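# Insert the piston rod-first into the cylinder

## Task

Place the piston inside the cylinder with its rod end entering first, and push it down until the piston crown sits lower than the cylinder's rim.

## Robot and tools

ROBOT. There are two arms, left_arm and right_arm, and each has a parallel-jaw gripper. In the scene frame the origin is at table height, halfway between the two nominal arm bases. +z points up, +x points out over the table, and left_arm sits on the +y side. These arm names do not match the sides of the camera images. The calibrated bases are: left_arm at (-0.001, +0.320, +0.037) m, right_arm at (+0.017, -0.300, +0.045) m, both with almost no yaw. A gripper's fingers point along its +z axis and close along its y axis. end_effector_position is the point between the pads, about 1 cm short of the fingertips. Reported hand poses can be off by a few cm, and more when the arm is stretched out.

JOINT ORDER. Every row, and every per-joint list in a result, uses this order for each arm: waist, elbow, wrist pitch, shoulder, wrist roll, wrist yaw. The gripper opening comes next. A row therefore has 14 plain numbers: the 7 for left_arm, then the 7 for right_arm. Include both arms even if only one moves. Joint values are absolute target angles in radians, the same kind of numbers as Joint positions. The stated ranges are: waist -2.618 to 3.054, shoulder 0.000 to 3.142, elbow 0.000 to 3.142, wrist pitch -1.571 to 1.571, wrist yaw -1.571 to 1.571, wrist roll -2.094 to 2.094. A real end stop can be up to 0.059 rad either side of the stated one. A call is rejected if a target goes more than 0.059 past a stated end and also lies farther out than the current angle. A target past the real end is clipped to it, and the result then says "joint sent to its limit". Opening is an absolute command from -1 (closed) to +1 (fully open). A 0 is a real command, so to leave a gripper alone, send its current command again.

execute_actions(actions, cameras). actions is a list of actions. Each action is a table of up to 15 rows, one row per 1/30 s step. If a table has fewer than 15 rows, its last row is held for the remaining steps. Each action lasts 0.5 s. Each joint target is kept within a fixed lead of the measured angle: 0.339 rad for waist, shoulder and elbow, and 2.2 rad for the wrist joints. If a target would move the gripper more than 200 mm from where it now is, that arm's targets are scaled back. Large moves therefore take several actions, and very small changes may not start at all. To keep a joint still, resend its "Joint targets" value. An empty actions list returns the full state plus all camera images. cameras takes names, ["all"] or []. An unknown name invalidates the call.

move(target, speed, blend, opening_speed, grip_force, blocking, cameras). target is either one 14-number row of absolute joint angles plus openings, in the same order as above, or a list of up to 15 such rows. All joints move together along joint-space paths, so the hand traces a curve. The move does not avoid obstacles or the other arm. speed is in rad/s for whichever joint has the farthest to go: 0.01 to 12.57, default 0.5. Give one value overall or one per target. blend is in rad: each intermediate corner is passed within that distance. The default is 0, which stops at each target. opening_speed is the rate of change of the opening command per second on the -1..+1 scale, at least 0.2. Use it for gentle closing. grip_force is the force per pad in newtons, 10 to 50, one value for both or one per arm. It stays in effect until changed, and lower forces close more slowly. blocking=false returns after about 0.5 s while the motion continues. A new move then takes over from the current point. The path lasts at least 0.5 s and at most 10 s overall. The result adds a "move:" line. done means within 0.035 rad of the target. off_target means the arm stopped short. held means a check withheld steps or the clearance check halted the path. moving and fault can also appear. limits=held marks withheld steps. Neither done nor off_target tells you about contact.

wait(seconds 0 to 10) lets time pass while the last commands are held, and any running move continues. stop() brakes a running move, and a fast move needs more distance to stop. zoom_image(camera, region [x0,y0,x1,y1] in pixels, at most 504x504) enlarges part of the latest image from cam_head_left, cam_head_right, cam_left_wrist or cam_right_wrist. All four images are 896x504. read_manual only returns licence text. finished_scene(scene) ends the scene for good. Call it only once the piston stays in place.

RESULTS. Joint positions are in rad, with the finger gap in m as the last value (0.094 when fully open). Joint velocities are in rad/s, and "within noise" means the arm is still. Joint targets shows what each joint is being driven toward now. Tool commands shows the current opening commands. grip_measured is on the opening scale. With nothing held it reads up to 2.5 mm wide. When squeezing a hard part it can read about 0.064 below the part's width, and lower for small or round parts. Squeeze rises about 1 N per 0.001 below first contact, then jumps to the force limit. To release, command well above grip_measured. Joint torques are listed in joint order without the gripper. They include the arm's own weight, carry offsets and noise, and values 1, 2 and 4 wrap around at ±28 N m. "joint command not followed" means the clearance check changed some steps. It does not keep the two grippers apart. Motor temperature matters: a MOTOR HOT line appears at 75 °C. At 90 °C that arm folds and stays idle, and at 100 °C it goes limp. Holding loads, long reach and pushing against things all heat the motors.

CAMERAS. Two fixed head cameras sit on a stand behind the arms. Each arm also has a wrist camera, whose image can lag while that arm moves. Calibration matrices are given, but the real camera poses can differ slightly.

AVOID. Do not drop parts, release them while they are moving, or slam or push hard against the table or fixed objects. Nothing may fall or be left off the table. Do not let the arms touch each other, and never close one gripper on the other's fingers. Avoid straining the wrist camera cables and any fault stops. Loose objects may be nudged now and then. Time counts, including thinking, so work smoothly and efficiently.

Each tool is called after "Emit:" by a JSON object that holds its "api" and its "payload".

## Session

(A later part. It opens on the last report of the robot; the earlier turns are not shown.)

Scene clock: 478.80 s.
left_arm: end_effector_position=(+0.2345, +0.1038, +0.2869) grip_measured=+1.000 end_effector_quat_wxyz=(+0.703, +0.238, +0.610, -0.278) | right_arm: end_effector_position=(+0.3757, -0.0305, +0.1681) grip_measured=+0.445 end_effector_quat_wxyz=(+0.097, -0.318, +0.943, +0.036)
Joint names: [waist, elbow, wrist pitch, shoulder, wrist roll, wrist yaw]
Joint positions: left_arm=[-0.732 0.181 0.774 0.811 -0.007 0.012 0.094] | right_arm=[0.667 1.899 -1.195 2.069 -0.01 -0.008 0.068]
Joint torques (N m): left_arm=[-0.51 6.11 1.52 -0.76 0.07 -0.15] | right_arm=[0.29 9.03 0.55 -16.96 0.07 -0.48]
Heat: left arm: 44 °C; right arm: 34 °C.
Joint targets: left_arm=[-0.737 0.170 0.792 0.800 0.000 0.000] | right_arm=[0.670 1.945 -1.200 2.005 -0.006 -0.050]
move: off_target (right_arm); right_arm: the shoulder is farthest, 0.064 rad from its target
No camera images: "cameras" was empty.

Emit:
{"api": "move", "payload": {"target": [-0.737,0.17,0.792,0.80,0,0,1.0,0.667,1.945,-1.200,2.005,-0.006,0.0,0.15], "speed": 0.2, "grip_force": [50, 14], "cameras": []}}

Emit:
{"api": "move", "payload": {"target": [-0.737,0.17,0.792,0.80,0,0,1.0,0.667,1.895,-1.185,2.055,-0.006,0.0,0.15], "speed": 0.1, "cameras": ["cam_left_wrist","cam_right_wrist"]}}

Emit:
{"api": "zoom_image", "payload": {"camera": "cam_left_wrist", "region": [395, 240, 560, 350]}}

Scene clock: 488.33 s.
left_arm: end_effector_position=(+0.2345, +0.1038, +0.2869) grip_measured=+1.000 end_effector_quat_wxyz=(+0.703, +0.238, +0.610, -0.278) | right_arm: end_effector_position=(+0.3759, -0.0308, +0.1681) grip_measured=+0.466 end_effector_quat_wxyz=(+0.097, -0.318, +0.943, +0.035)
Joint names: [waist, elbow, wrist pitch, shoulder, wrist roll, wrist yaw]
Joint positions: left_arm=[-0.732 0.181 0.774 0.811 -0.007 0.012 0.094] | right_arm=[0.667 1.899 -1.195 2.069 -0.01 -0.006 0.069]
Joint torques (N m): left_arm=[-0.5 6.11 1.52 -0.76 0.07 -0.15] | right_arm=[-0.05 8.95 0.53 -17.03 0.02 0.03]
Heat: left arm: 44 °C; right arm: 35 °C.
Joint targets: left_arm=[-0.737 0.170 0.792 0.800 0.000 0.000] | right_arm=[0.667 1.945 -1.200 2.005 -0.006 0.000]
grip_force (N): 50, 14
move: off_target (right_arm); right_arm: the shoulder is farthest, 0.064 rad from its target
No camera images: "cameras" was empty.

Scene clock: 489.07 s.
left_arm: end_effector_position=(+0.2345, +0.1038, +0.2869) grip_measured=+1.000 end_effector_quat_wxyz=(+0.703, +0.238, +0.610, -0.278) | right_arm: end_effector_position=(+0.3759, -0.0308, +0.1681) grip_measured=+0.466 end_effector_quat_wxyz=(+0.097, -0.318, +0.943, +0.035)
Joint names: [waist, elbow, wrist pitch, shoulder, wrist roll, wrist yaw]
Joint positions: left_arm=[-0.732 0.181 0.774 0.811 -0.007 0.012 0.094] | right_arm=[0.667 1.899 -1.195 2.069 -0.01 -0.006 0.069]
Joint torques (N m): left_arm=[-0.5 6.11 1.52 -0.76 0.08 -0.15] | right_arm=[0.05 5.07 0.69 -12.21 0.05 0.07]
Heat: left arm: 44 °C; right arm: 35 °C.
Joint targets: left_arm=[-0.737 0.170 0.792 0.800 0.000 0.000] | right_arm=[0.667 1.895 -1.185 2.055 -0.006 0.000]
grip_force (N): 50, 14
move: done
camera_calibration:
cam_left_wrist: T_world_to_cam=[[-0.646208, -0.761678, -0.0475587, 0.245703], [-0.356021, 0.355996, -0.864012, 0.300543], [0.675029, -0.541399, -0.501221, 0.162676], [0, 0, 0, 1]] pos_world=[0.155963, 0.168227, 0.352895]
cam_right_wrist: T_world_to_cam=[[0.579845, -0.813458, -0.0454531, -0.235666], [-0.714681, -0.534635, 0.450996, 0.184199], [-0.391167, -0.229023, -0.891368, 0.413647], [0, 0, 0, 1]] pos_world=[0.430098, 0.00150988, 0.274927]
Images, in order (width x height): cam_left_wrist 896x504, cam_right_wrist 896x504.

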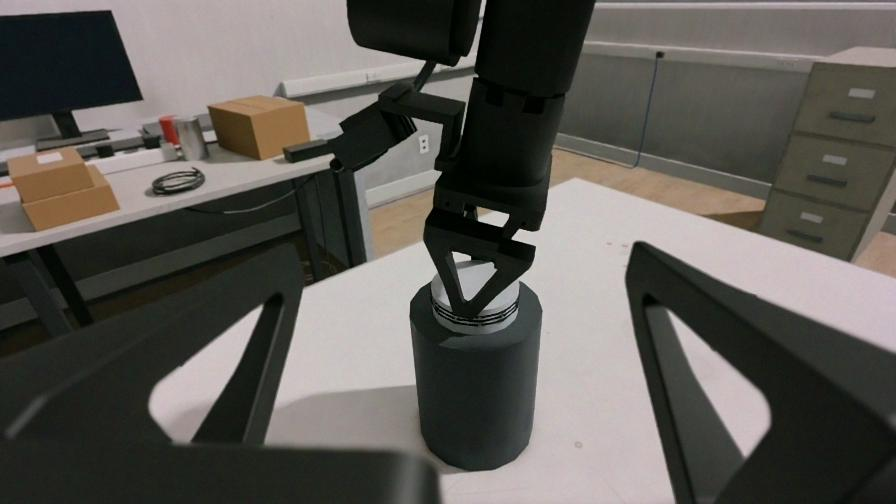

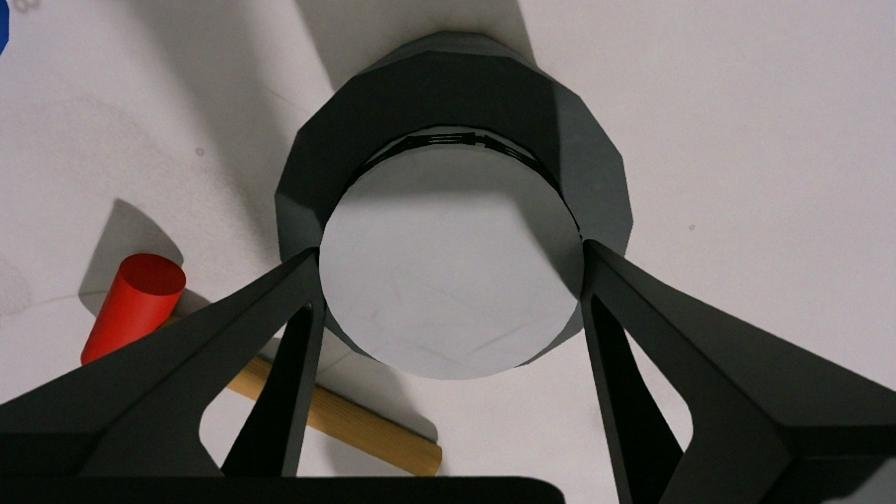

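Scaled by 3.055 from the camera's 896x504 image, which has a finer 1280x720 frame.

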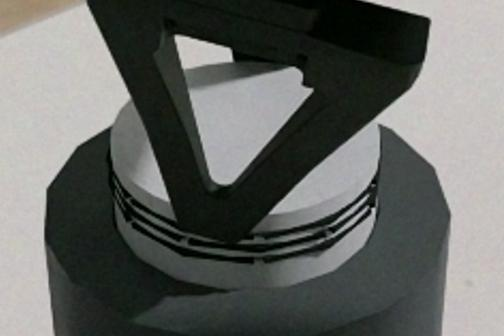

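Emit:
{"api": "move", "payload": {"target": [-0.737,0.17,0.792,0.80,0,0,1.0,0.667,1.880,-1.180,2.085,-0.006,0.0,0.15], "speed": 0.1, "cameras": ["cam_left_wrist","cam_right_wrist"]}}

Emit:
{"api": "zoom_image", "payload": {"camera": "cam_left_wrist", "region": [395, 240, 560, 350]}}

Scene clock: 490.43 s.
left_arm: end_effector_position=(+0.2345, +0.1038, +0.2869) grip_measured=+1.000 end_effector_quat_wxyz=(+0.703, +0.238, +0.610, -0.278) | right_arm: end_effector_position=(+0.3762, -0.0307, +0.1598) grip_measured=+0.466 end_effector_quat_wxyz=(+0.092, -0.318, +0.943, +0.033)
Joint names: [waist, elbow, wrist pitch, shoulder, wrist roll, wrist yaw]
Joint positions: left_arm=[-0.732 0.181 0.774 0.811 -0.007 0.012 0.094] | right_arm=[0.667 1.887 -1.182 2.081 -0.01 -0.006 0.069]
Joint torques (N m): left_arm=[-0.5 6.11 1.52 -0.76 0.07 -0.15] | right_arm=[0.06 5.01 0.59 -10.69 0.04 0.05]
Heat: left arm: 44 °C; right arm: 35 °C.
Joint targets: left_arm=[-0.737 0.170 0.792 0.800 0.000 0.000] | right_arm=[0.667 1.880 -1.180 2.085 -0.006 0.000]
grip_force (N): 50, 14
move: done
camera_calibration:
cam_left_wrist: T_world_to_cam=[[-0.646208, -0.761678, -0.0475587, 0.245703], [-0.356021, 0.355996, -0.864012, 0.300543], [0.675029, -0.541399, -0.501221, 0.162676], [0, 0, 0, 1]] pos_world=[0.155963, 0.168227, 0.352895]
cam_right_wrist: T_world_to_cam=[[0.57932, -0.813865, -0.04485, -0.235976], [-0.710521, -0.531192, 0.461514, 0.185086], [-0.399434, -0.235498, -0.885998, 0.40836], [0, 0, 0, 1]] pos_world=[0.431326, 0.00243166, 0.265803]
Images, in order (width x height): cam_left_wrist 896x504, cam_right_wrist 896x504.

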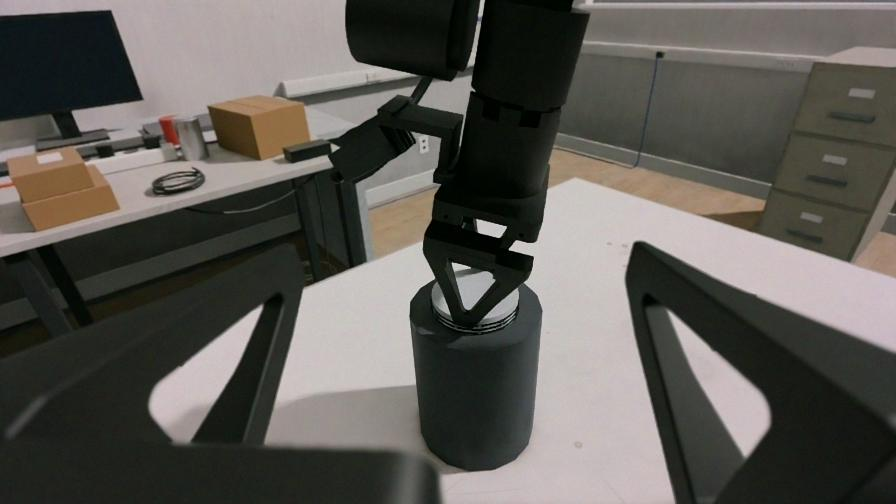

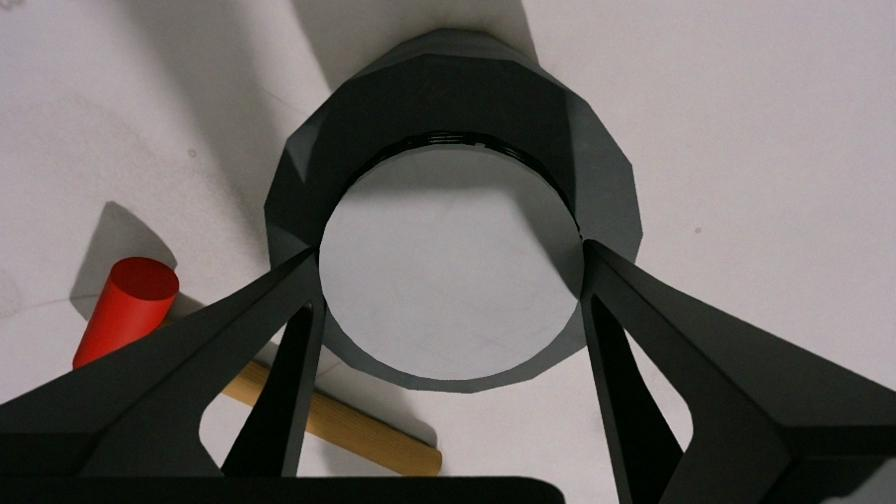

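Scaled by 3.055 from the camera's 896x504 image, which has a finer 1280x720 frame.

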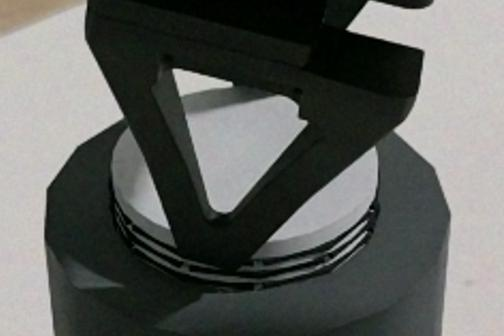

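Emit:
{"api": "zoom_image", "payload": {"camera": "cam_left_wrist", "region": [425, 290, 475, 345]}}

Emit:
{"api": "zoom_image", "payload": {"camera": "cam_left_wrist", "region": [475, 290, 525, 345]}}

Emit:
{"api": "zoom_image", "payload": {"camera": "cam_right_wrist", "region": [320, 120, 460, 200]}}

Emit:
{"api": "zoom_image", "payload": {"camera": "cam_right_wrist", "region": [450, 120, 590, 250]}}

Scaled by 9.164 from the camera's 896x504 image, which has a finer 1280x720 frame.

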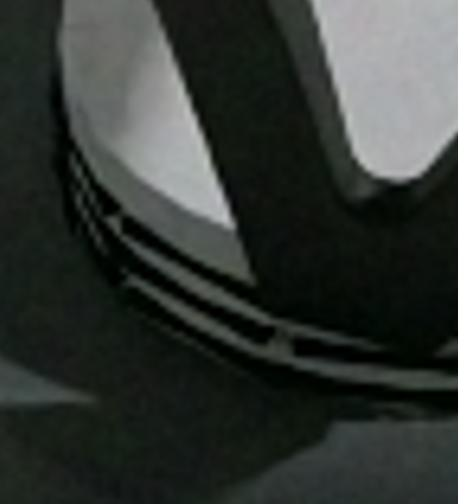

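Scaled by 9.164 from the camera's 896x504 image, which has a finer 1280x720 frame.

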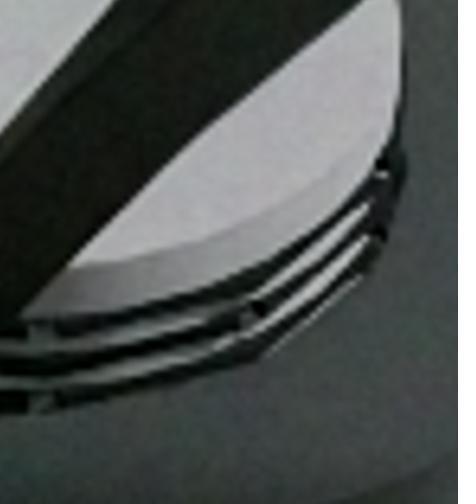

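Scaled by 3.600 from the camera's 896x504 image, which has a finer 1280x720 frame.

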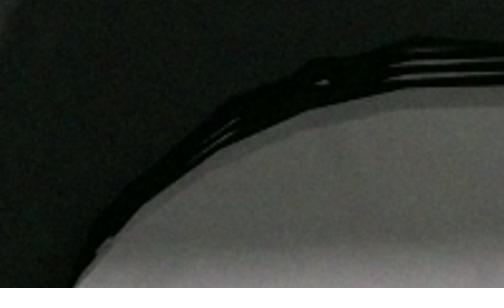

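Scaled by 3.600 from the camera's 896x504 image, which has a finer 1280x720 frame.

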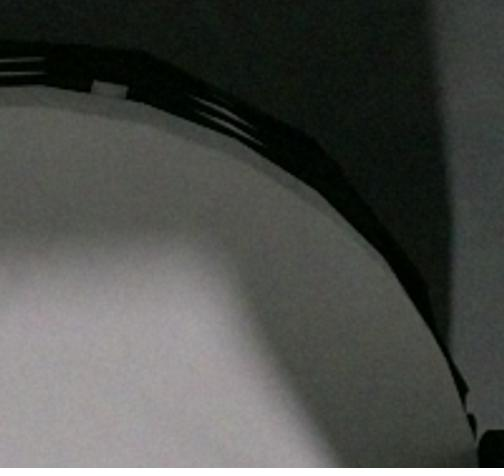

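Emit:
{"api": "move", "payload": {"target": [-0.737,0.17,0.792,0.80,0,0,1.0,0.667,1.935,-1.197,2.020,-0.006,0.0,0.15], "speed": 0.1, "cameras": []}}

Scene clock: 500.07 s.
left_arm: end_effector_position=(+0.2345, +0.1038, +0.2869) grip_measured=+1.000 end_effector_quat_wxyz=(+0.703, +0.238, +0.610, -0.278) | right_arm: end_effector_position=(+0.3761, -0.0308, +0.1601) grip_measured=+0.466 end_effector_quat_wxyz=(+0.091, -0.318, +0.943, +0.033)
Joint names: [waist, elbow, wrist pitch, shoulder, wrist roll, wrist yaw]
Joint positions: left_arm=[-0.732 0.181 0.774 0.811 -0.007 0.012 0.094] | right_arm=[0.667 1.888 -1.184 2.081 -0.01 -0.006 0.069]
Joint torques (N m): left_arm=[-0.5 6.12 1.52 -0.76 0.07 -0.15] | right_arm=[-0.02 9.06 0.42 -16.92 0.05 0.06]
Heat: left arm: 44 °C; right arm: 34 °C.
Joint targets: left_arm=[-0.737 0.170 0.792 0.800 0.000 0.000] | right_arm=[0.667 1.935 -1.197 2.020 -0.006 0.000]
grip_force (N): 50, 14
move: off_target (right_arm); right_arm: the shoulder is farthest, 0.061 rad from its target
No camera images: "cameras" was empty.

Emit:
{"api": "move", "payload": {"target": [-0.737,0.17,0.792,0.80,0,0,1.0,0.667,1.940,-1.199,2.012,-0.006,0.0,0.15], "speed": 0.1, "cameras": ["cam_left_wrist","cam_right_wrist"]}}

Scene clock: 501.30 s.
left_arm: end_effector_position=(+0.2345, +0.1038, +0.2869) grip_measured=+1.000 end_effector_quat_wxyz=(+0.703, +0.238, +0.610, -0.278) | right_arm: end_effector_position=(+0.3761, -0.0308, +0.1603) grip_measured=+0.466 end_effector_quat_wxyz=(+0.092, -0.318, +0.943, +0.033)
Joint names: [waist, elbow, wrist pitch, shoulder, wrist roll, wrist yaw]
Joint positions: left_arm=[-0.732 0.181 0.774 0.811 -0.007 0.012 0.094] | right_arm=[0.667 1.888 -1.184 2.08 -0.01 -0.006 0.069]
Joint torques (N m): left_arm=[-0.51 6.11 1.53 -0.75 0.08 -0.15] | right_arm=[-0.03 9.5 0.39 -17.61 0.05 0.07]
Heat: left arm: 44 °C; right arm: 34 °C.
Joint targets: left_arm=[-0.737 0.170 0.792 0.800 0.000 0.000] | right_arm=[0.667 1.940 -1.199 2.012 -0.006 0.000]
grip_force (N): 50, 14
move: off_target (right_arm); right_arm: the shoulder is farthest, 0.068 rad from its target
camera_calibration:
cam_left_wrist: T_world_to_cam=[[-0.646208, -0.761678, -0.0475587, 0.245703], [-0.356021, 0.355996, -0.864012, 0.300543], [0.675029, -0.541399, -0.501221, 0.162676], [0, 0, 0, 1]] pos_world=[0.155963, 0.168227, 0.352895]
cam_right_wrist: T_world_to_cam=[[0.57932, -0.813865, -0.04485, -0.235977], [-0.710521, -0.531192, 0.461514, 0.184731], [-0.399434, -0.235498, -0.885998, 0.40874], [0, 0, 0, 1]] pos_world=[0.431226, 0.00233166, 0.266303]
Images, in order (width x height): cam_left_wrist 896x504, cam_right_wrist 896x504.

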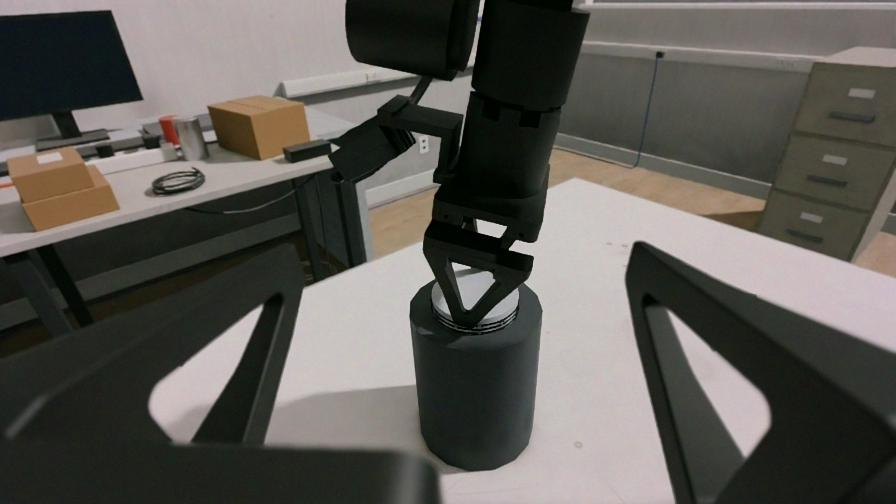

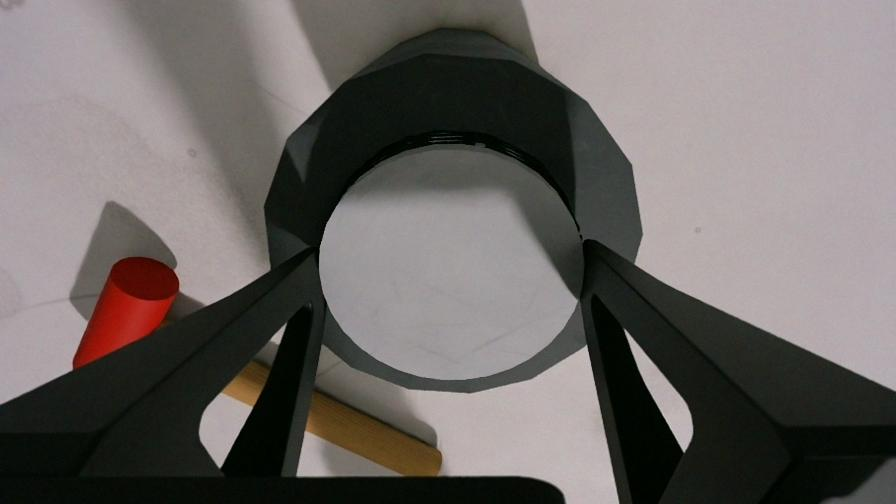

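Emit:
{"api": "move", "payload": {"target": [-0.737,0.17,0.792,0.80,0,0,1.0,0.667,1.940,-1.199,2.004,-0.006,0.0,0.15], "speed": 0.05, "cameras": []}}

Scene clock: 502.43 s.
left_arm: end_effector_position=(+0.2345, +0.1038, +0.2869) grip_measured=+1.000 end_effector_quat_wxyz=(+0.703, +0.238, +0.610, -0.278) | right_arm: end_effector_position=(+0.3760, -0.0308, +0.1633) grip_measured=+0.466 end_effector_quat_wxyz=(+0.095, -0.318, +0.943, +0.034)
Joint names: [waist, elbow, wrist pitch, shoulder, wrist roll, wrist yaw]
Joint positions: left_arm=[-0.732 0.181 0.774 0.811 -0.007 0.012 0.094] | right_arm=[0.667 1.888 -1.184 2.073 -0.01 -0.006 0.069]
Joint torques (N m): left_arm=[-0.5 6.12 1.53 -0.76 0.08 -0.15] | right_arm=[0.01 9.52 0.42 -17.66 0.06 0.06]
Heat: left arm: 44 °C; right arm: 34 °C.
Joint targets: left_arm=[-0.737 0.170 0.792 0.800 0.000 0.000] | right_arm=[0.667 1.940 -1.199 2.004 -0.006 0.000]
grip_force (N): 50, 14
move: off_target (right_arm); right_arm: the shoulder is farthest, 0.069 rad from its target
No camera images: "cameras" was empty.

Emit:
{"api": "move", "payload": {"target": [-0.737,0.17,0.792,0.80,0,0,1.0,0.695,1.940,-1.199,2.004,-0.006,0.0,0.15], "speed": 0.1, "cameras": ["cam_right_wrist"]}}

Emit:
{"api": "zoom_image", "payload": {"camera": "cam_right_wrist", "region": [250, 20, 650, 260]}}

Emit:
{"api": "move", "payload": {"target": [-0.737,0.17,0.792,0.80,0,0,1.0,0.640,1.940,-1.199,2.004,-0.006,0.0,0.15], "speed": 0.1, "cameras": ["cam_right_wrist"]}}

Emit:
{"api": "zoom_image", "payload": {"camera": "cam_right_wrist", "region": [250, 20, 650, 260]}}

Scene clock: 503.73 s.
left_arm: end_effector_position=(+0.2345, +0.1038, +0.2869) grip_measured=+1.000 end_effector_quat_wxyz=(+0.703, +0.238, +0.610, -0.278) | right_arm: end_effector_position=(+0.3757, -0.0304, +0.1635) grip_measured=+0.466 end_effector_quat_wxyz=(+0.096, -0.320, +0.942, +0.030)
Joint names: [waist, elbow, wrist pitch, shoulder, wrist roll, wrist yaw]
Joint positions: left_arm=[-0.732 0.181 0.774 0.811 -0.007 0.012 0.094] | right_arm=[0.672 1.889 -1.185 2.073 -0.01 0.002 0.069]
Joint torques (N m): left_arm=[-0.51 6.09 1.52 -0.76 0.08 -0.15] | right_arm=[2.3 9.47 0.41 -17.63 0.05 -0.03]
Heat: left arm: 44 °C; right arm: 35 °C.
Joint targets: left_arm=[-0.737 0.170 0.792 0.800 0.000 0.000] | right_arm=[0.695 1.940 -1.199 2.004 -0.006 0.000]
grip_force (N): 50, 14
move: off_target (right_arm); right_arm: the shoulder is farthest, 0.069 rad from its target
camera_calibration:
cam_right_wrist: T_world_to_cam=[[0.582217, -0.812183, -0.037182, -0.237522], [-0.713565, -0.532371, 0.455418, 0.185243], [-0.389677, -0.23862, -0.889501, 0.408347], [0, 0, 0, 1]] pos_world=[0.429596, 0.00314645, 0.270031]
Images, in order (width x height): cam_right_wrist 896x504.

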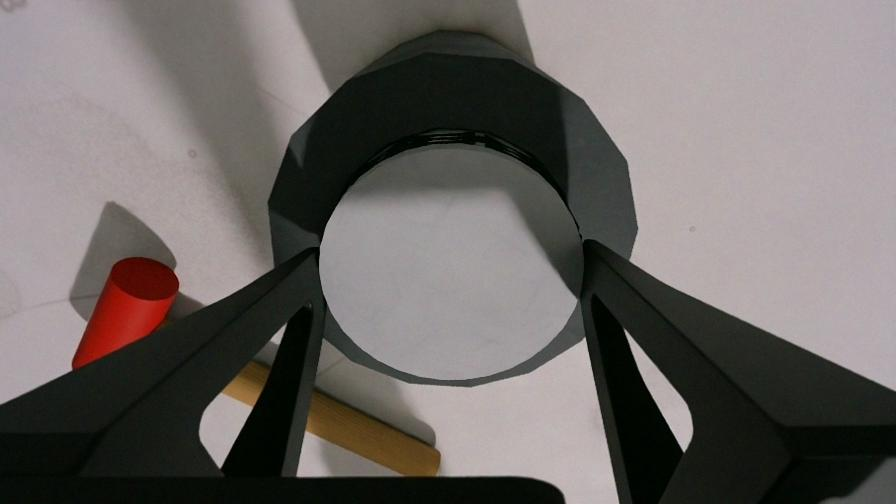

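Scaled by 1.260 from the camera's 896x504 image, which has a finer 1280x720 frame.

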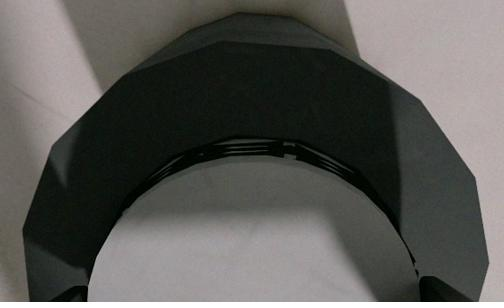

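Scene clock: 504.60 s.
left_arm: end_effector_position=(+0.2345, +0.1038, +0.2869) grip_measured=+1.000 end_effector_quat_wxyz=(+0.703, +0.238, +0.610, -0.278) | right_arm: end_effector_position=(+0.3781, -0.0339, +0.1642) grip_measured=+0.466 end_effector_quat_wxyz=(+0.094, -0.313, +0.944, +0.036)
Joint names: [waist, elbow, wrist pitch, shoulder, wrist roll, wrist yaw]
Joint positions: left_arm=[-0.732 0.181 0.774 0.811 -0.007 0.012 0.094] | right_arm=[0.657 1.889 -1.186 2.072 -0.01 -0.012 0.069]
Joint torques (N m): left_arm=[-0.5 6.11 1.52 -0.75 0.08 -0.15] | right_arm=[-1.62 9.52 0.44 -17.37 0.05 0.14]
Heat: left arm: 44 °C; right arm: 35 °C.
Joint targets: left_arm=[-0.737 0.170 0.792 0.800 0.000 0.000] | right_arm=[0.640 1.940 -1.199 2.004 -0.006 0.000]
grip_force (N): 50, 14
move: off_target (right_arm); right_arm: the shoulder is farthest, 0.068 rad from its target
camera_calibration:
cam_right_wrist: T_world_to_cam=[[0.571728, -0.818859, -0.0509747, -0.235789], [-0.716717, -0.528719, 0.454724, 0.186214], [-0.399306, -0.223444, -0.889173, 0.413084], [0, 0, 0, 1]] pos_world=[0.433217, -0.0023221, 0.270608]
Images, in order (width x height): cam_right_wrist 896x504.

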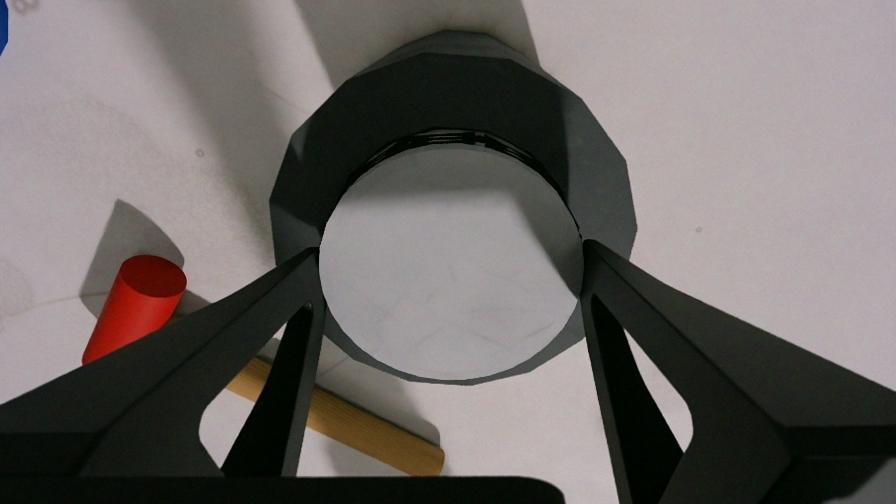

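Scaled by 1.260 from the camera's 896x504 image, which has a finer 1280x720 frame.

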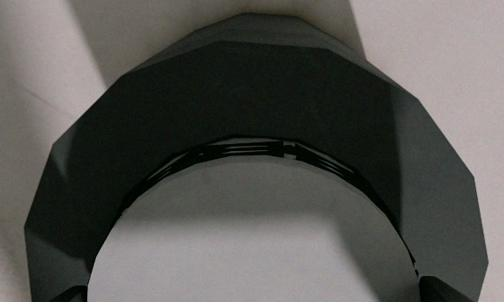

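Emit:
{"api": "move", "payload": {"target": [[-0.737,0.17,0.792,0.80,0,0,1.0,0.667,1.880,-1.180,2.085,-0.006,0.0,0.15],[-0.737,0.17,0.792,0.80,0,0,1.0,0.667,1.82,-1.225,2.17,-0.006,0.0,0.15]], "speed": [0.15, 0.1], "grip_force": [50, 50], "blend": [0.02, 0], "cameras": ["cam_left_wrist"]}}

Emit:
{"api": "zoom_image", "payload": {"camera": "cam_left_wrist", "region": [395, 240, 560, 350]}}

Scene clock: 511.67 s.
left_arm: end_effector_position=(+0.2345, +0.1038, +0.2869) grip_measured=+1.000 end_effector_quat_wxyz=(+0.703, +0.238, +0.610, -0.278) | right_arm: end_effector_position=(+0.3762, -0.0332, +0.1563) grip_measured=+0.445 end_effector_quat_wxyz=(+0.086, -0.315, +0.944, +0.033)
Joint names: [waist, elbow, wrist pitch, shoulder, wrist roll, wrist yaw]
Joint positions: left_arm=[-0.732 0.181 0.774 0.811 -0.007 0.012 0.094] | right_arm=[0.661 1.88 -1.182 2.084 -0.01 -0.01 0.068]
Joint torques (N m): left_arm=[-0.5 6.12 1.52 -0.76 0.08 -0.14] | right_arm=[0.55 1.06 0.07 -3.55 0.06 0.11]
Heat: left arm: 44 °C; right arm: 36 °C.
Joint targets: left_arm=[-0.737 0.170 0.792 0.800 0.000 0.000] | right_arm=[0.667 1.820 -1.225 2.170 -0.006 0.000]
move: off_target (right_arm); right_arm: the shoulder is farthest, 0.086 rad from its target
camera_calibration:
cam_left_wrist: T_world_to_cam=[[-0.646208, -0.761678, -0.0475587, 0.245703], [-0.356021, 0.355996, -0.864012, 0.300543], [0.675029, -0.541399, -0.501221, 0.162676], [0, 0, 0, 1]] pos_world=[0.155963, 0.168227, 0.352895]
Images, in order (width x height): cam_left_wrist 896x504.

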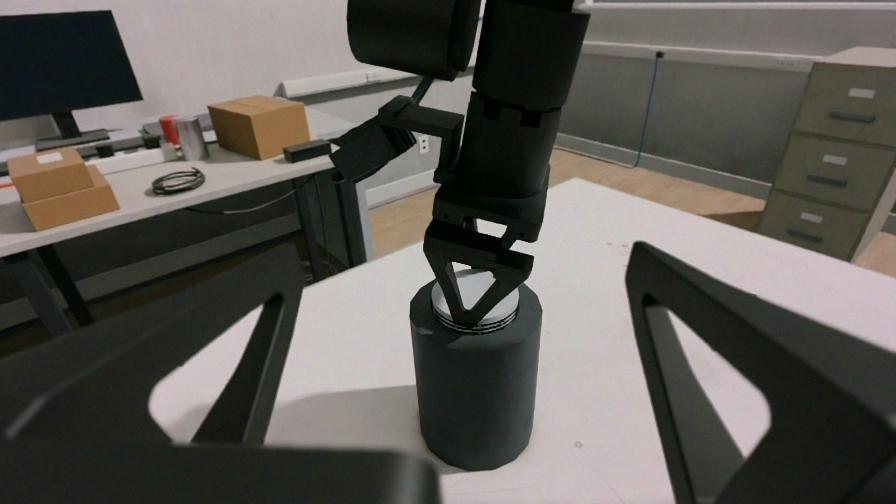

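Scaled by 3.055 from the camera's 896x504 image, which has a finer 1280x720 frame.

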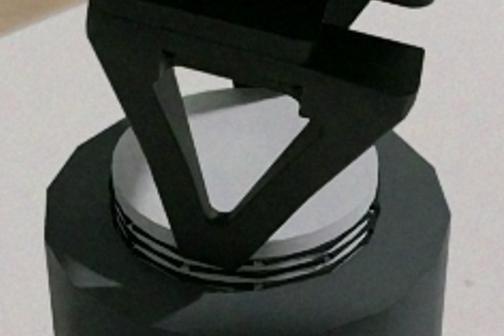

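Emit:
{"api": "move", "payload": {"target": [-0.737,0.17,0.792,0.80,0,0,1.0,0.667,1.75,-1.28,2.27,-0.006,0.0,0.15], "speed": 0.08, "cameras": ["cam_left_wrist"]}}

Emit:
{"api": "zoom_image", "payload": {"camera": "cam_left_wrist", "region": [395, 240, 560, 350]}}

Scene clock: 513.67 s.
left_arm: end_effector_position=(+0.2345, +0.1038, +0.2869) grip_measured=+1.000 end_effector_quat_wxyz=(+0.703, +0.238, +0.610, -0.278) | right_arm: end_effector_position=(+0.3736, -0.0345, +0.1418) grip_measured=+0.447 end_effector_quat_wxyz=(+0.069, -0.317, +0.946, +0.029)
Joint names: [waist, elbow, wrist pitch, shoulder, wrist roll, wrist yaw]
Joint positions: left_arm=[-0.732 0.181 0.774 0.811 -0.007 0.012 0.094] | right_arm=[0.661 1.866 -1.178 2.109 -0.012 -0.012 0.068]
Joint torques (N m): left_arm=[-0.5 6.11 1.52 -0.75 0.08 -0.15] | right_arm=[0.59 -3.36 -0.68 3.25 0.06 0.12]
Heat: left arm: 44 °C; right arm: 36 °C.
Joint targets: left_arm=[-0.737 0.170 0.792 0.800 0.000 0.000] | right_arm=[0.667 1.750 -1.280 2.270 -0.006 0.000]
move: off_target (right_arm); right_arm: the shoulder is farthest, 0.161 rad from its target
camera_calibration:
cam_left_wrist: T_world_to_cam=[[-0.646208, -0.761678, -0.0475587, 0.245703], [-0.356021, 0.355996, -0.864012, 0.300543], [0.675029, -0.541399, -0.501221, 0.162676], [0, 0, 0, 1]] pos_world=[0.155963, 0.168227, 0.352895]
Images, in order (width x height): cam_left_wrist 896x504.

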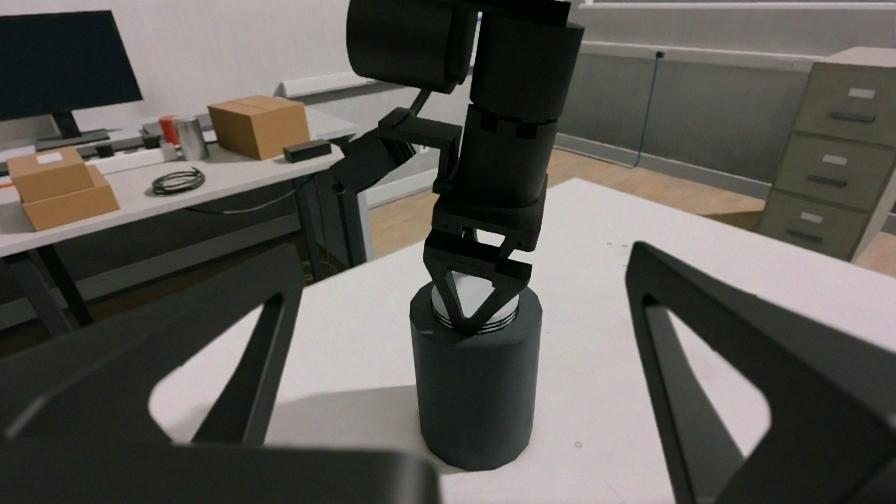

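Scaled by 3.055 from the camera's 896x504 image, which has a finer 1280x720 frame.

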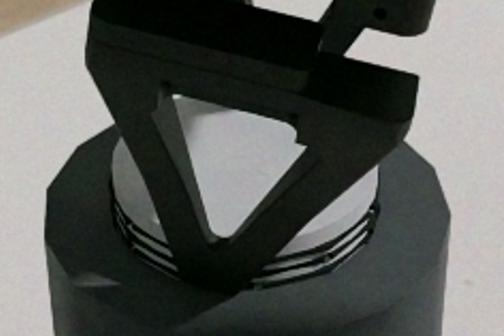

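Emit:
{"api": "move", "payload": {"target": [[-0.737,0.17,0.792,0.80,0,0,1.0,0.667,1.860,-1.180,2.105,-0.006,0.0,0.15],[-0.737,0.17,0.792,0.80,0,0,1.0,0.667,1.860,-1.180,2.105,-0.006,0.0,0.60],[-0.737,0.17,0.792,0.80,0,0,1.0,0.667,2.02,-1.30,2.095,-0.006,0.0,0.60],[-0.737,0.17,0.792,0.80,0,0,1.0,0.672,2.02,-1.30,2.095,-0.006,0.0,-1.0]], "speed": [0.3, 0.5, 0.5, 0.5], "cameras": ["cam_left_wrist","cam_right_wrist"]}}

Emit:
{"api": "zoom_image", "payload": {"camera": "cam_left_wrist", "region": [395, 240, 560, 350]}}

Scene clock: 518.93 s.
left_arm: end_effector_position=(+0.2345, +0.1038, +0.2869) grip_measured=+1.000 end_effector_quat_wxyz=(+0.703, +0.238, +0.610, -0.278) | right_arm: end_effector_position=(+0.3724, -0.0329, +0.1816) grip_measured=-0.979 end_effector_quat_wxyz=(+0.082, -0.318, +0.944, +0.032)
Joint names: [waist, elbow, wrist pitch, shoulder, wrist roll, wrist yaw]
Joint positions: left_arm=[-0.732 0.181 0.774 0.811 -0.007 0.012 0.094] | right_arm=[0.667 1.993 -1.297 2.091 -0.011 -0.011 0.001]
Joint torques (N m): left_arm=[-0.5 6.11 1.52 -0.76 0.08 -0.15] | right_arm=[0.55 7.36 0.49 -10.78 0.04 0.1]
Heat: left arm: 44 °C; right arm: 35 °C.
Joint targets: left_arm=[-0.737 0.170 0.792 0.800 0.000 0.000] | right_arm=[0.672 2.020 -1.300 2.095 -0.006 0.000]
move: done
camera_calibration:
cam_left_wrist: T_world_to_cam=[[-0.646208, -0.761678, -0.0475587, 0.245703], [-0.356021, 0.355996, -0.864012, 0.300543], [0.675029, -0.541399, -0.501221, 0.162676], [0, 0, 0, 1]] pos_world=[0.155963, 0.168227, 0.352895]
cam_right_wrist: T_world_to_cam=[[0.578964, -0.813864, -0.0492555, -0.233627], [-0.701969, -0.528274, 0.477667, 0.165137], [-0.414776, -0.241976, -0.877159, 0.429618], [0, 0, 0, 1]] pos_world=[0.429379, 0.00105435, 0.286456]
Images, in order (width x height): cam_left_wrist 896x504, cam_right_wrist 896x504.

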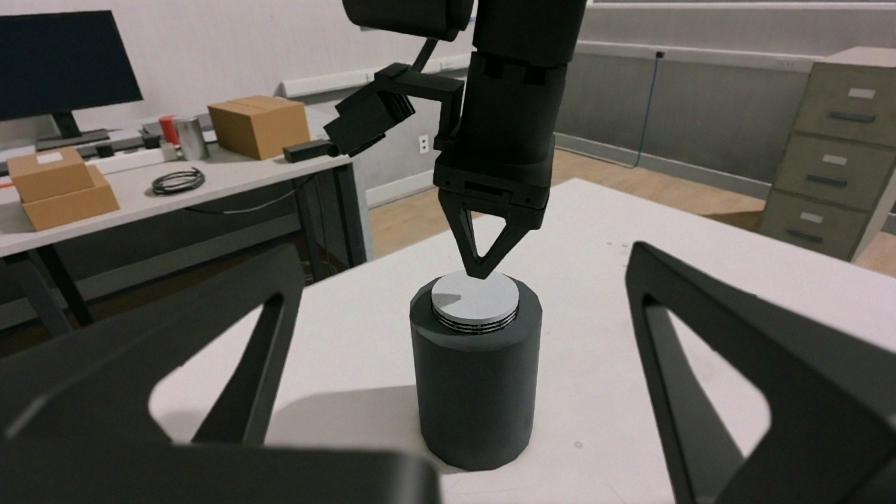

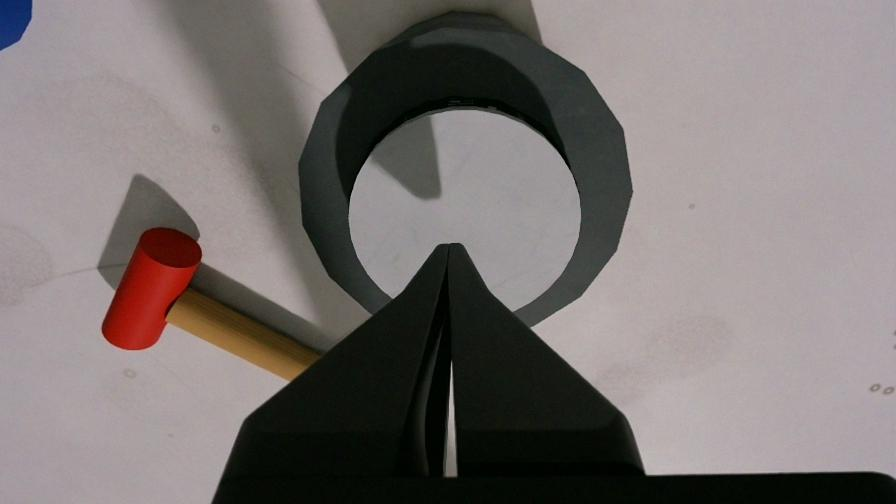

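Scaled by 3.055 from the camera's 896x504 image, which has a finer 1280x720 frame.

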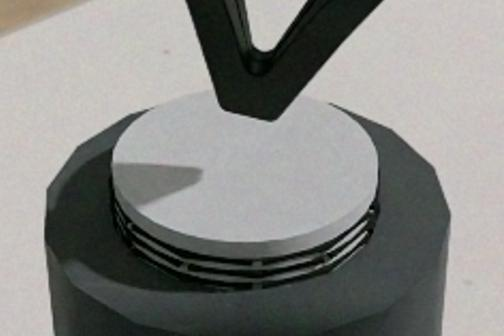

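Emit:
{"api": "zoom_image", "payload": {"camera": "cam_left_wrist", "region": [425, 295, 478, 345]}}

Emit:
{"api": "zoom_image", "payload": {"camera": "cam_left_wrist", "region": [472, 295, 525, 345]}}

Emit:
{"api": "zoom_image", "payload": {"camera": "cam_right_wrist", "region": [340, 90, 480, 190]}}

Emit:
{"api": "zoom_image", "payload": {"camera": "cam_right_wrist", "region": [460, 90, 600, 190]}}

Scaled by 9.509 from the camera's 896x504 image, which has a finer 1280x720 frame.

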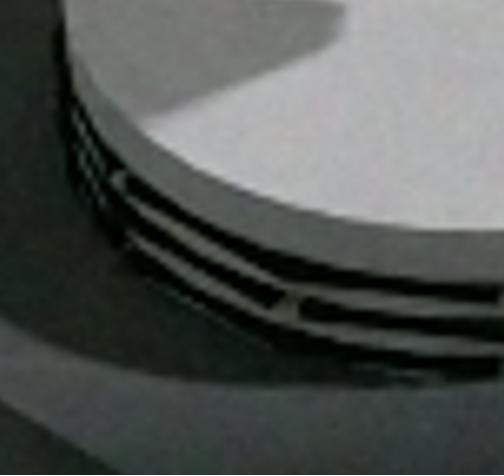

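Scaled by 9.509 from the camera's 896x504 image, which has a finer 1280x720 frame.

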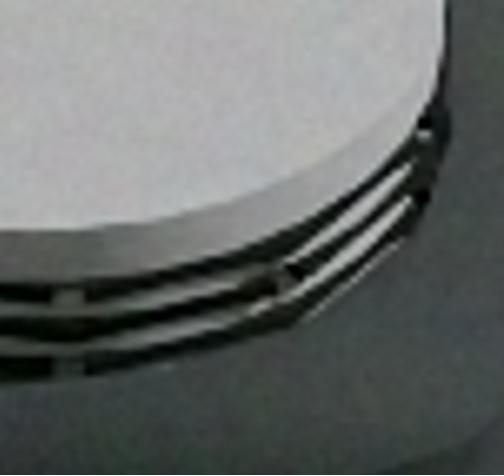

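Scaled by 3.600 from the camera's 896x504 image, which has a finer 1280x720 frame.

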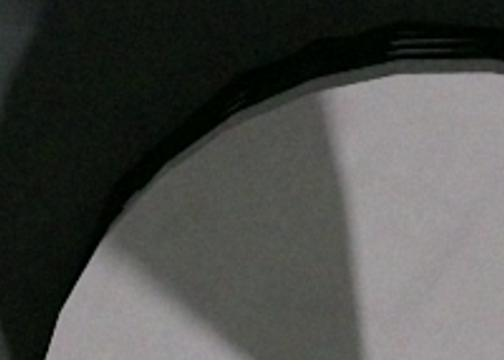

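Scaled by 3.600 from the camera's 896x504 image, which has a finer 1280x720 frame.

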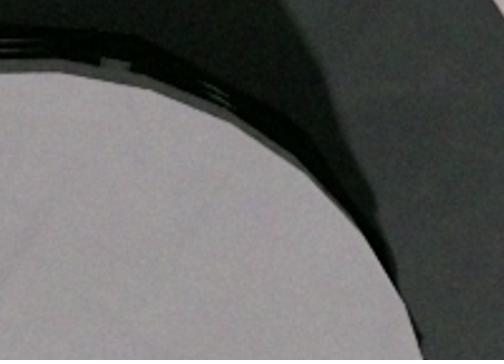

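Emit:
{"api": "move", "payload": {"target": [[-0.737,0.17,0.792,0.80,0,0,1.0,0.655,1.950,-1.226,2.090,-0.006,0.0,-1.0],[-0.737,0.17,0.792,0.80,0,0,1.0,0.660,1.83,-1.30,2.23,-0.006,0.0,-1.0]], "speed": [0.3, 0.12], "blend": [0.02, 0], "cameras": ["cam_left_wrist","cam_right_wrist"]}}

Emit:
{"api": "zoom_image", "payload": {"camera": "cam_left_wrist", "region": [395, 240, 560, 350]}}

Scene clock: 522.33 s.
left_arm: end_effector_position=(+0.2345, +0.1038, +0.2869) grip_measured=+1.000 end_effector_quat_wxyz=(+0.703, +0.238, +0.610, -0.278) | right_arm: end_effector_position=(+0.3708, -0.0364, +0.1596) grip_measured=-0.980 end_effector_quat_wxyz=(+0.068, -0.316, +0.946, +0.028)
Joint names: [waist, elbow, wrist pitch, shoulder, wrist roll, wrist yaw]
Joint positions: left_arm=[-0.732 0.181 0.774 0.811 -0.007 0.012 0.094] | right_arm=[0.662 1.922 -1.247 2.099 -0.011 -0.011 0.001]
Joint torques (N m): left_arm=[-0.5 6.12 1.52 -0.75 0.08 -0.15] | right_arm=[-0.18 -1.55 -0.1 0.42 0.08 0.11]
Heat: left arm: 44 °C; right arm: 35 °C.
Joint targets: left_arm=[-0.737 0.170 0.792 0.800 0.000 0.000] | right_arm=[0.660 1.830 -1.300 2.230 -0.006 0.000]
move: off_target (right_arm); right_arm: the shoulder is farthest, 0.131 rad from its target
camera_calibration:
cam_left_wrist: T_world_to_cam=[[-0.646208, -0.761678, -0.0475587, 0.245703], [-0.356021, 0.355996, -0.864012, 0.300543], [0.675029, -0.541399, -0.501221, 0.162676], [0, 0, 0, 1]] pos_world=[0.155963, 0.168227, 0.352895]
cam_right_wrist: T_world_to_cam=[[0.574383, -0.817142, -0.0486218, -0.235162], [-0.692745, -0.516868, 0.502942, 0.165633], [-0.436106, -0.255199, -0.862951, 0.413963], [0, 0, 0, 1]] pos_world=[0.430346, -0.000907044, 0.262492]
Images, in order (width x height): cam_left_wrist 896x504, cam_right_wrist 896x504.

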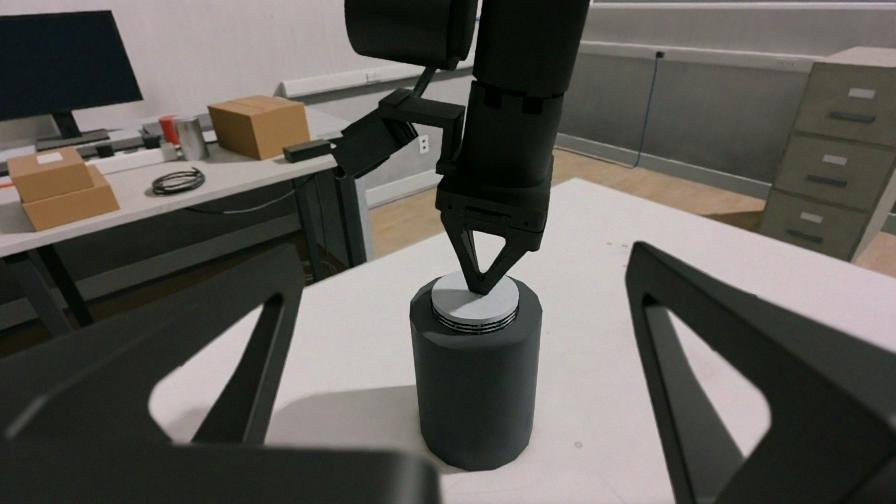

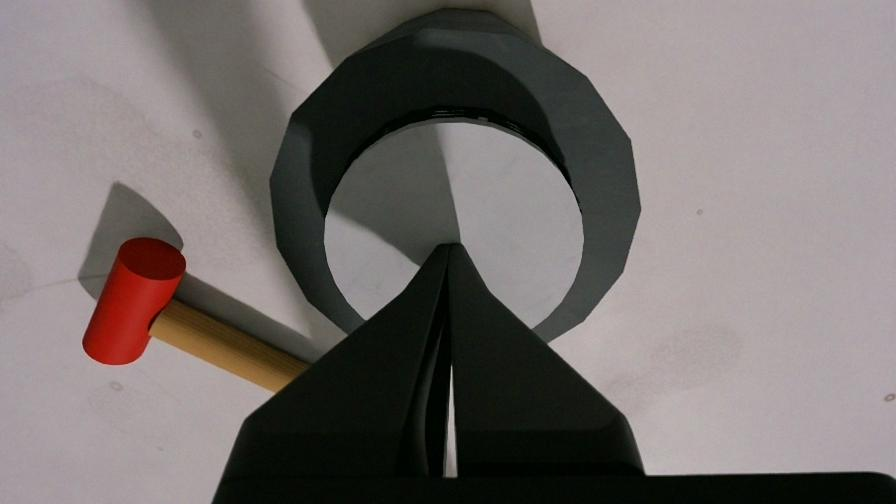

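Scaled by 3.055 from the camera's 896x504 image, which has a finer 1280x720 frame.

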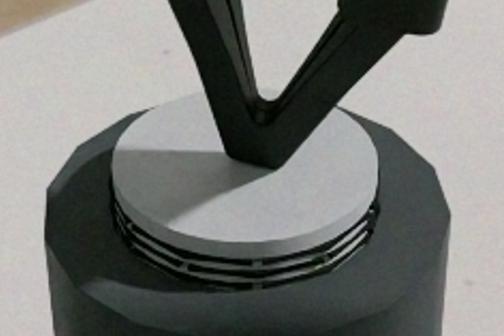

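Emit:
{"api": "move", "payload": {"target": [-0.737,0.17,0.792,0.80,0,0,1.0,0.660,1.76,-1.36,2.34,-0.006,0.0,-1.0], "speed": 0.08, "cameras": ["cam_left_wrist"]}}

Emit:
{"api": "zoom_image", "payload": {"camera": "cam_left_wrist", "region": [395, 240, 560, 350]}}

Scene clock: 524.53 s.
left_arm: end_effector_position=(+0.2345, +0.1038, +0.2869) grip_measured=+1.000 end_effector_quat_wxyz=(+0.703, +0.238, +0.610, -0.278) | right_arm: end_effector_position=(+0.3696, -0.0372, +0.1538) grip_measured=-0.980 end_effector_quat_wxyz=(+0.060, -0.317, +0.946, +0.025)
Joint names: [waist, elbow, wrist pitch, shoulder, wrist roll, wrist yaw]
Joint positions: left_arm=[-0.732 0.181 0.774 0.811 -0.007 0.012 0.094] | right_arm=[0.662 1.919 -1.25 2.111 -0.011 -0.011 0.001]
Joint torques (N m): left_arm=[-0.5 6.11 1.52 -0.75 0.07 -0.15] | right_arm=[-0.21 -6.76 -0.78 9.99 0.06 0.09]
Heat: left arm: 44 °C; right arm: 35 °C.
Joint targets: left_arm=[-0.737 0.170 0.792 0.800 0.000 0.000] | right_arm=[0.660 1.760 -1.360 2.340 -0.006 0.000]
move: off_target (right_arm); right_arm: the shoulder is farthest, 0.229 rad from its target
camera_calibration:
cam_left_wrist: T_world_to_cam=[[-0.646208, -0.761678, -0.0475587, 0.245703], [-0.356021, 0.355996, -0.864012, 0.300543], [0.675029, -0.541399, -0.501221, 0.162676], [0, 0, 0, 1]] pos_world=[0.155963, 0.168227, 0.352895]
Images, in order (width x height): cam_left_wrist 896x504.

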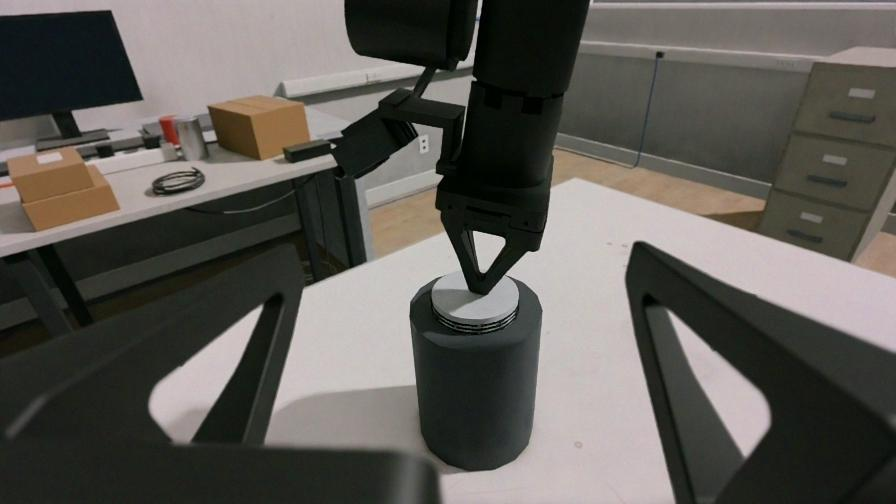

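Scaled by 3.055 from the camera's 896x504 image, which has a finer 1280x720 frame.

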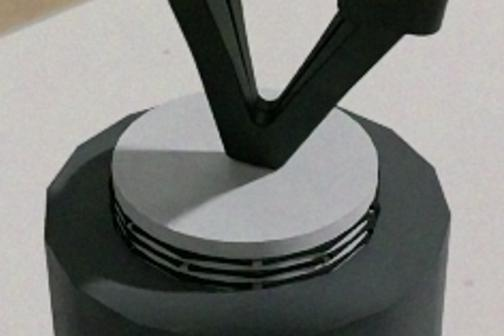

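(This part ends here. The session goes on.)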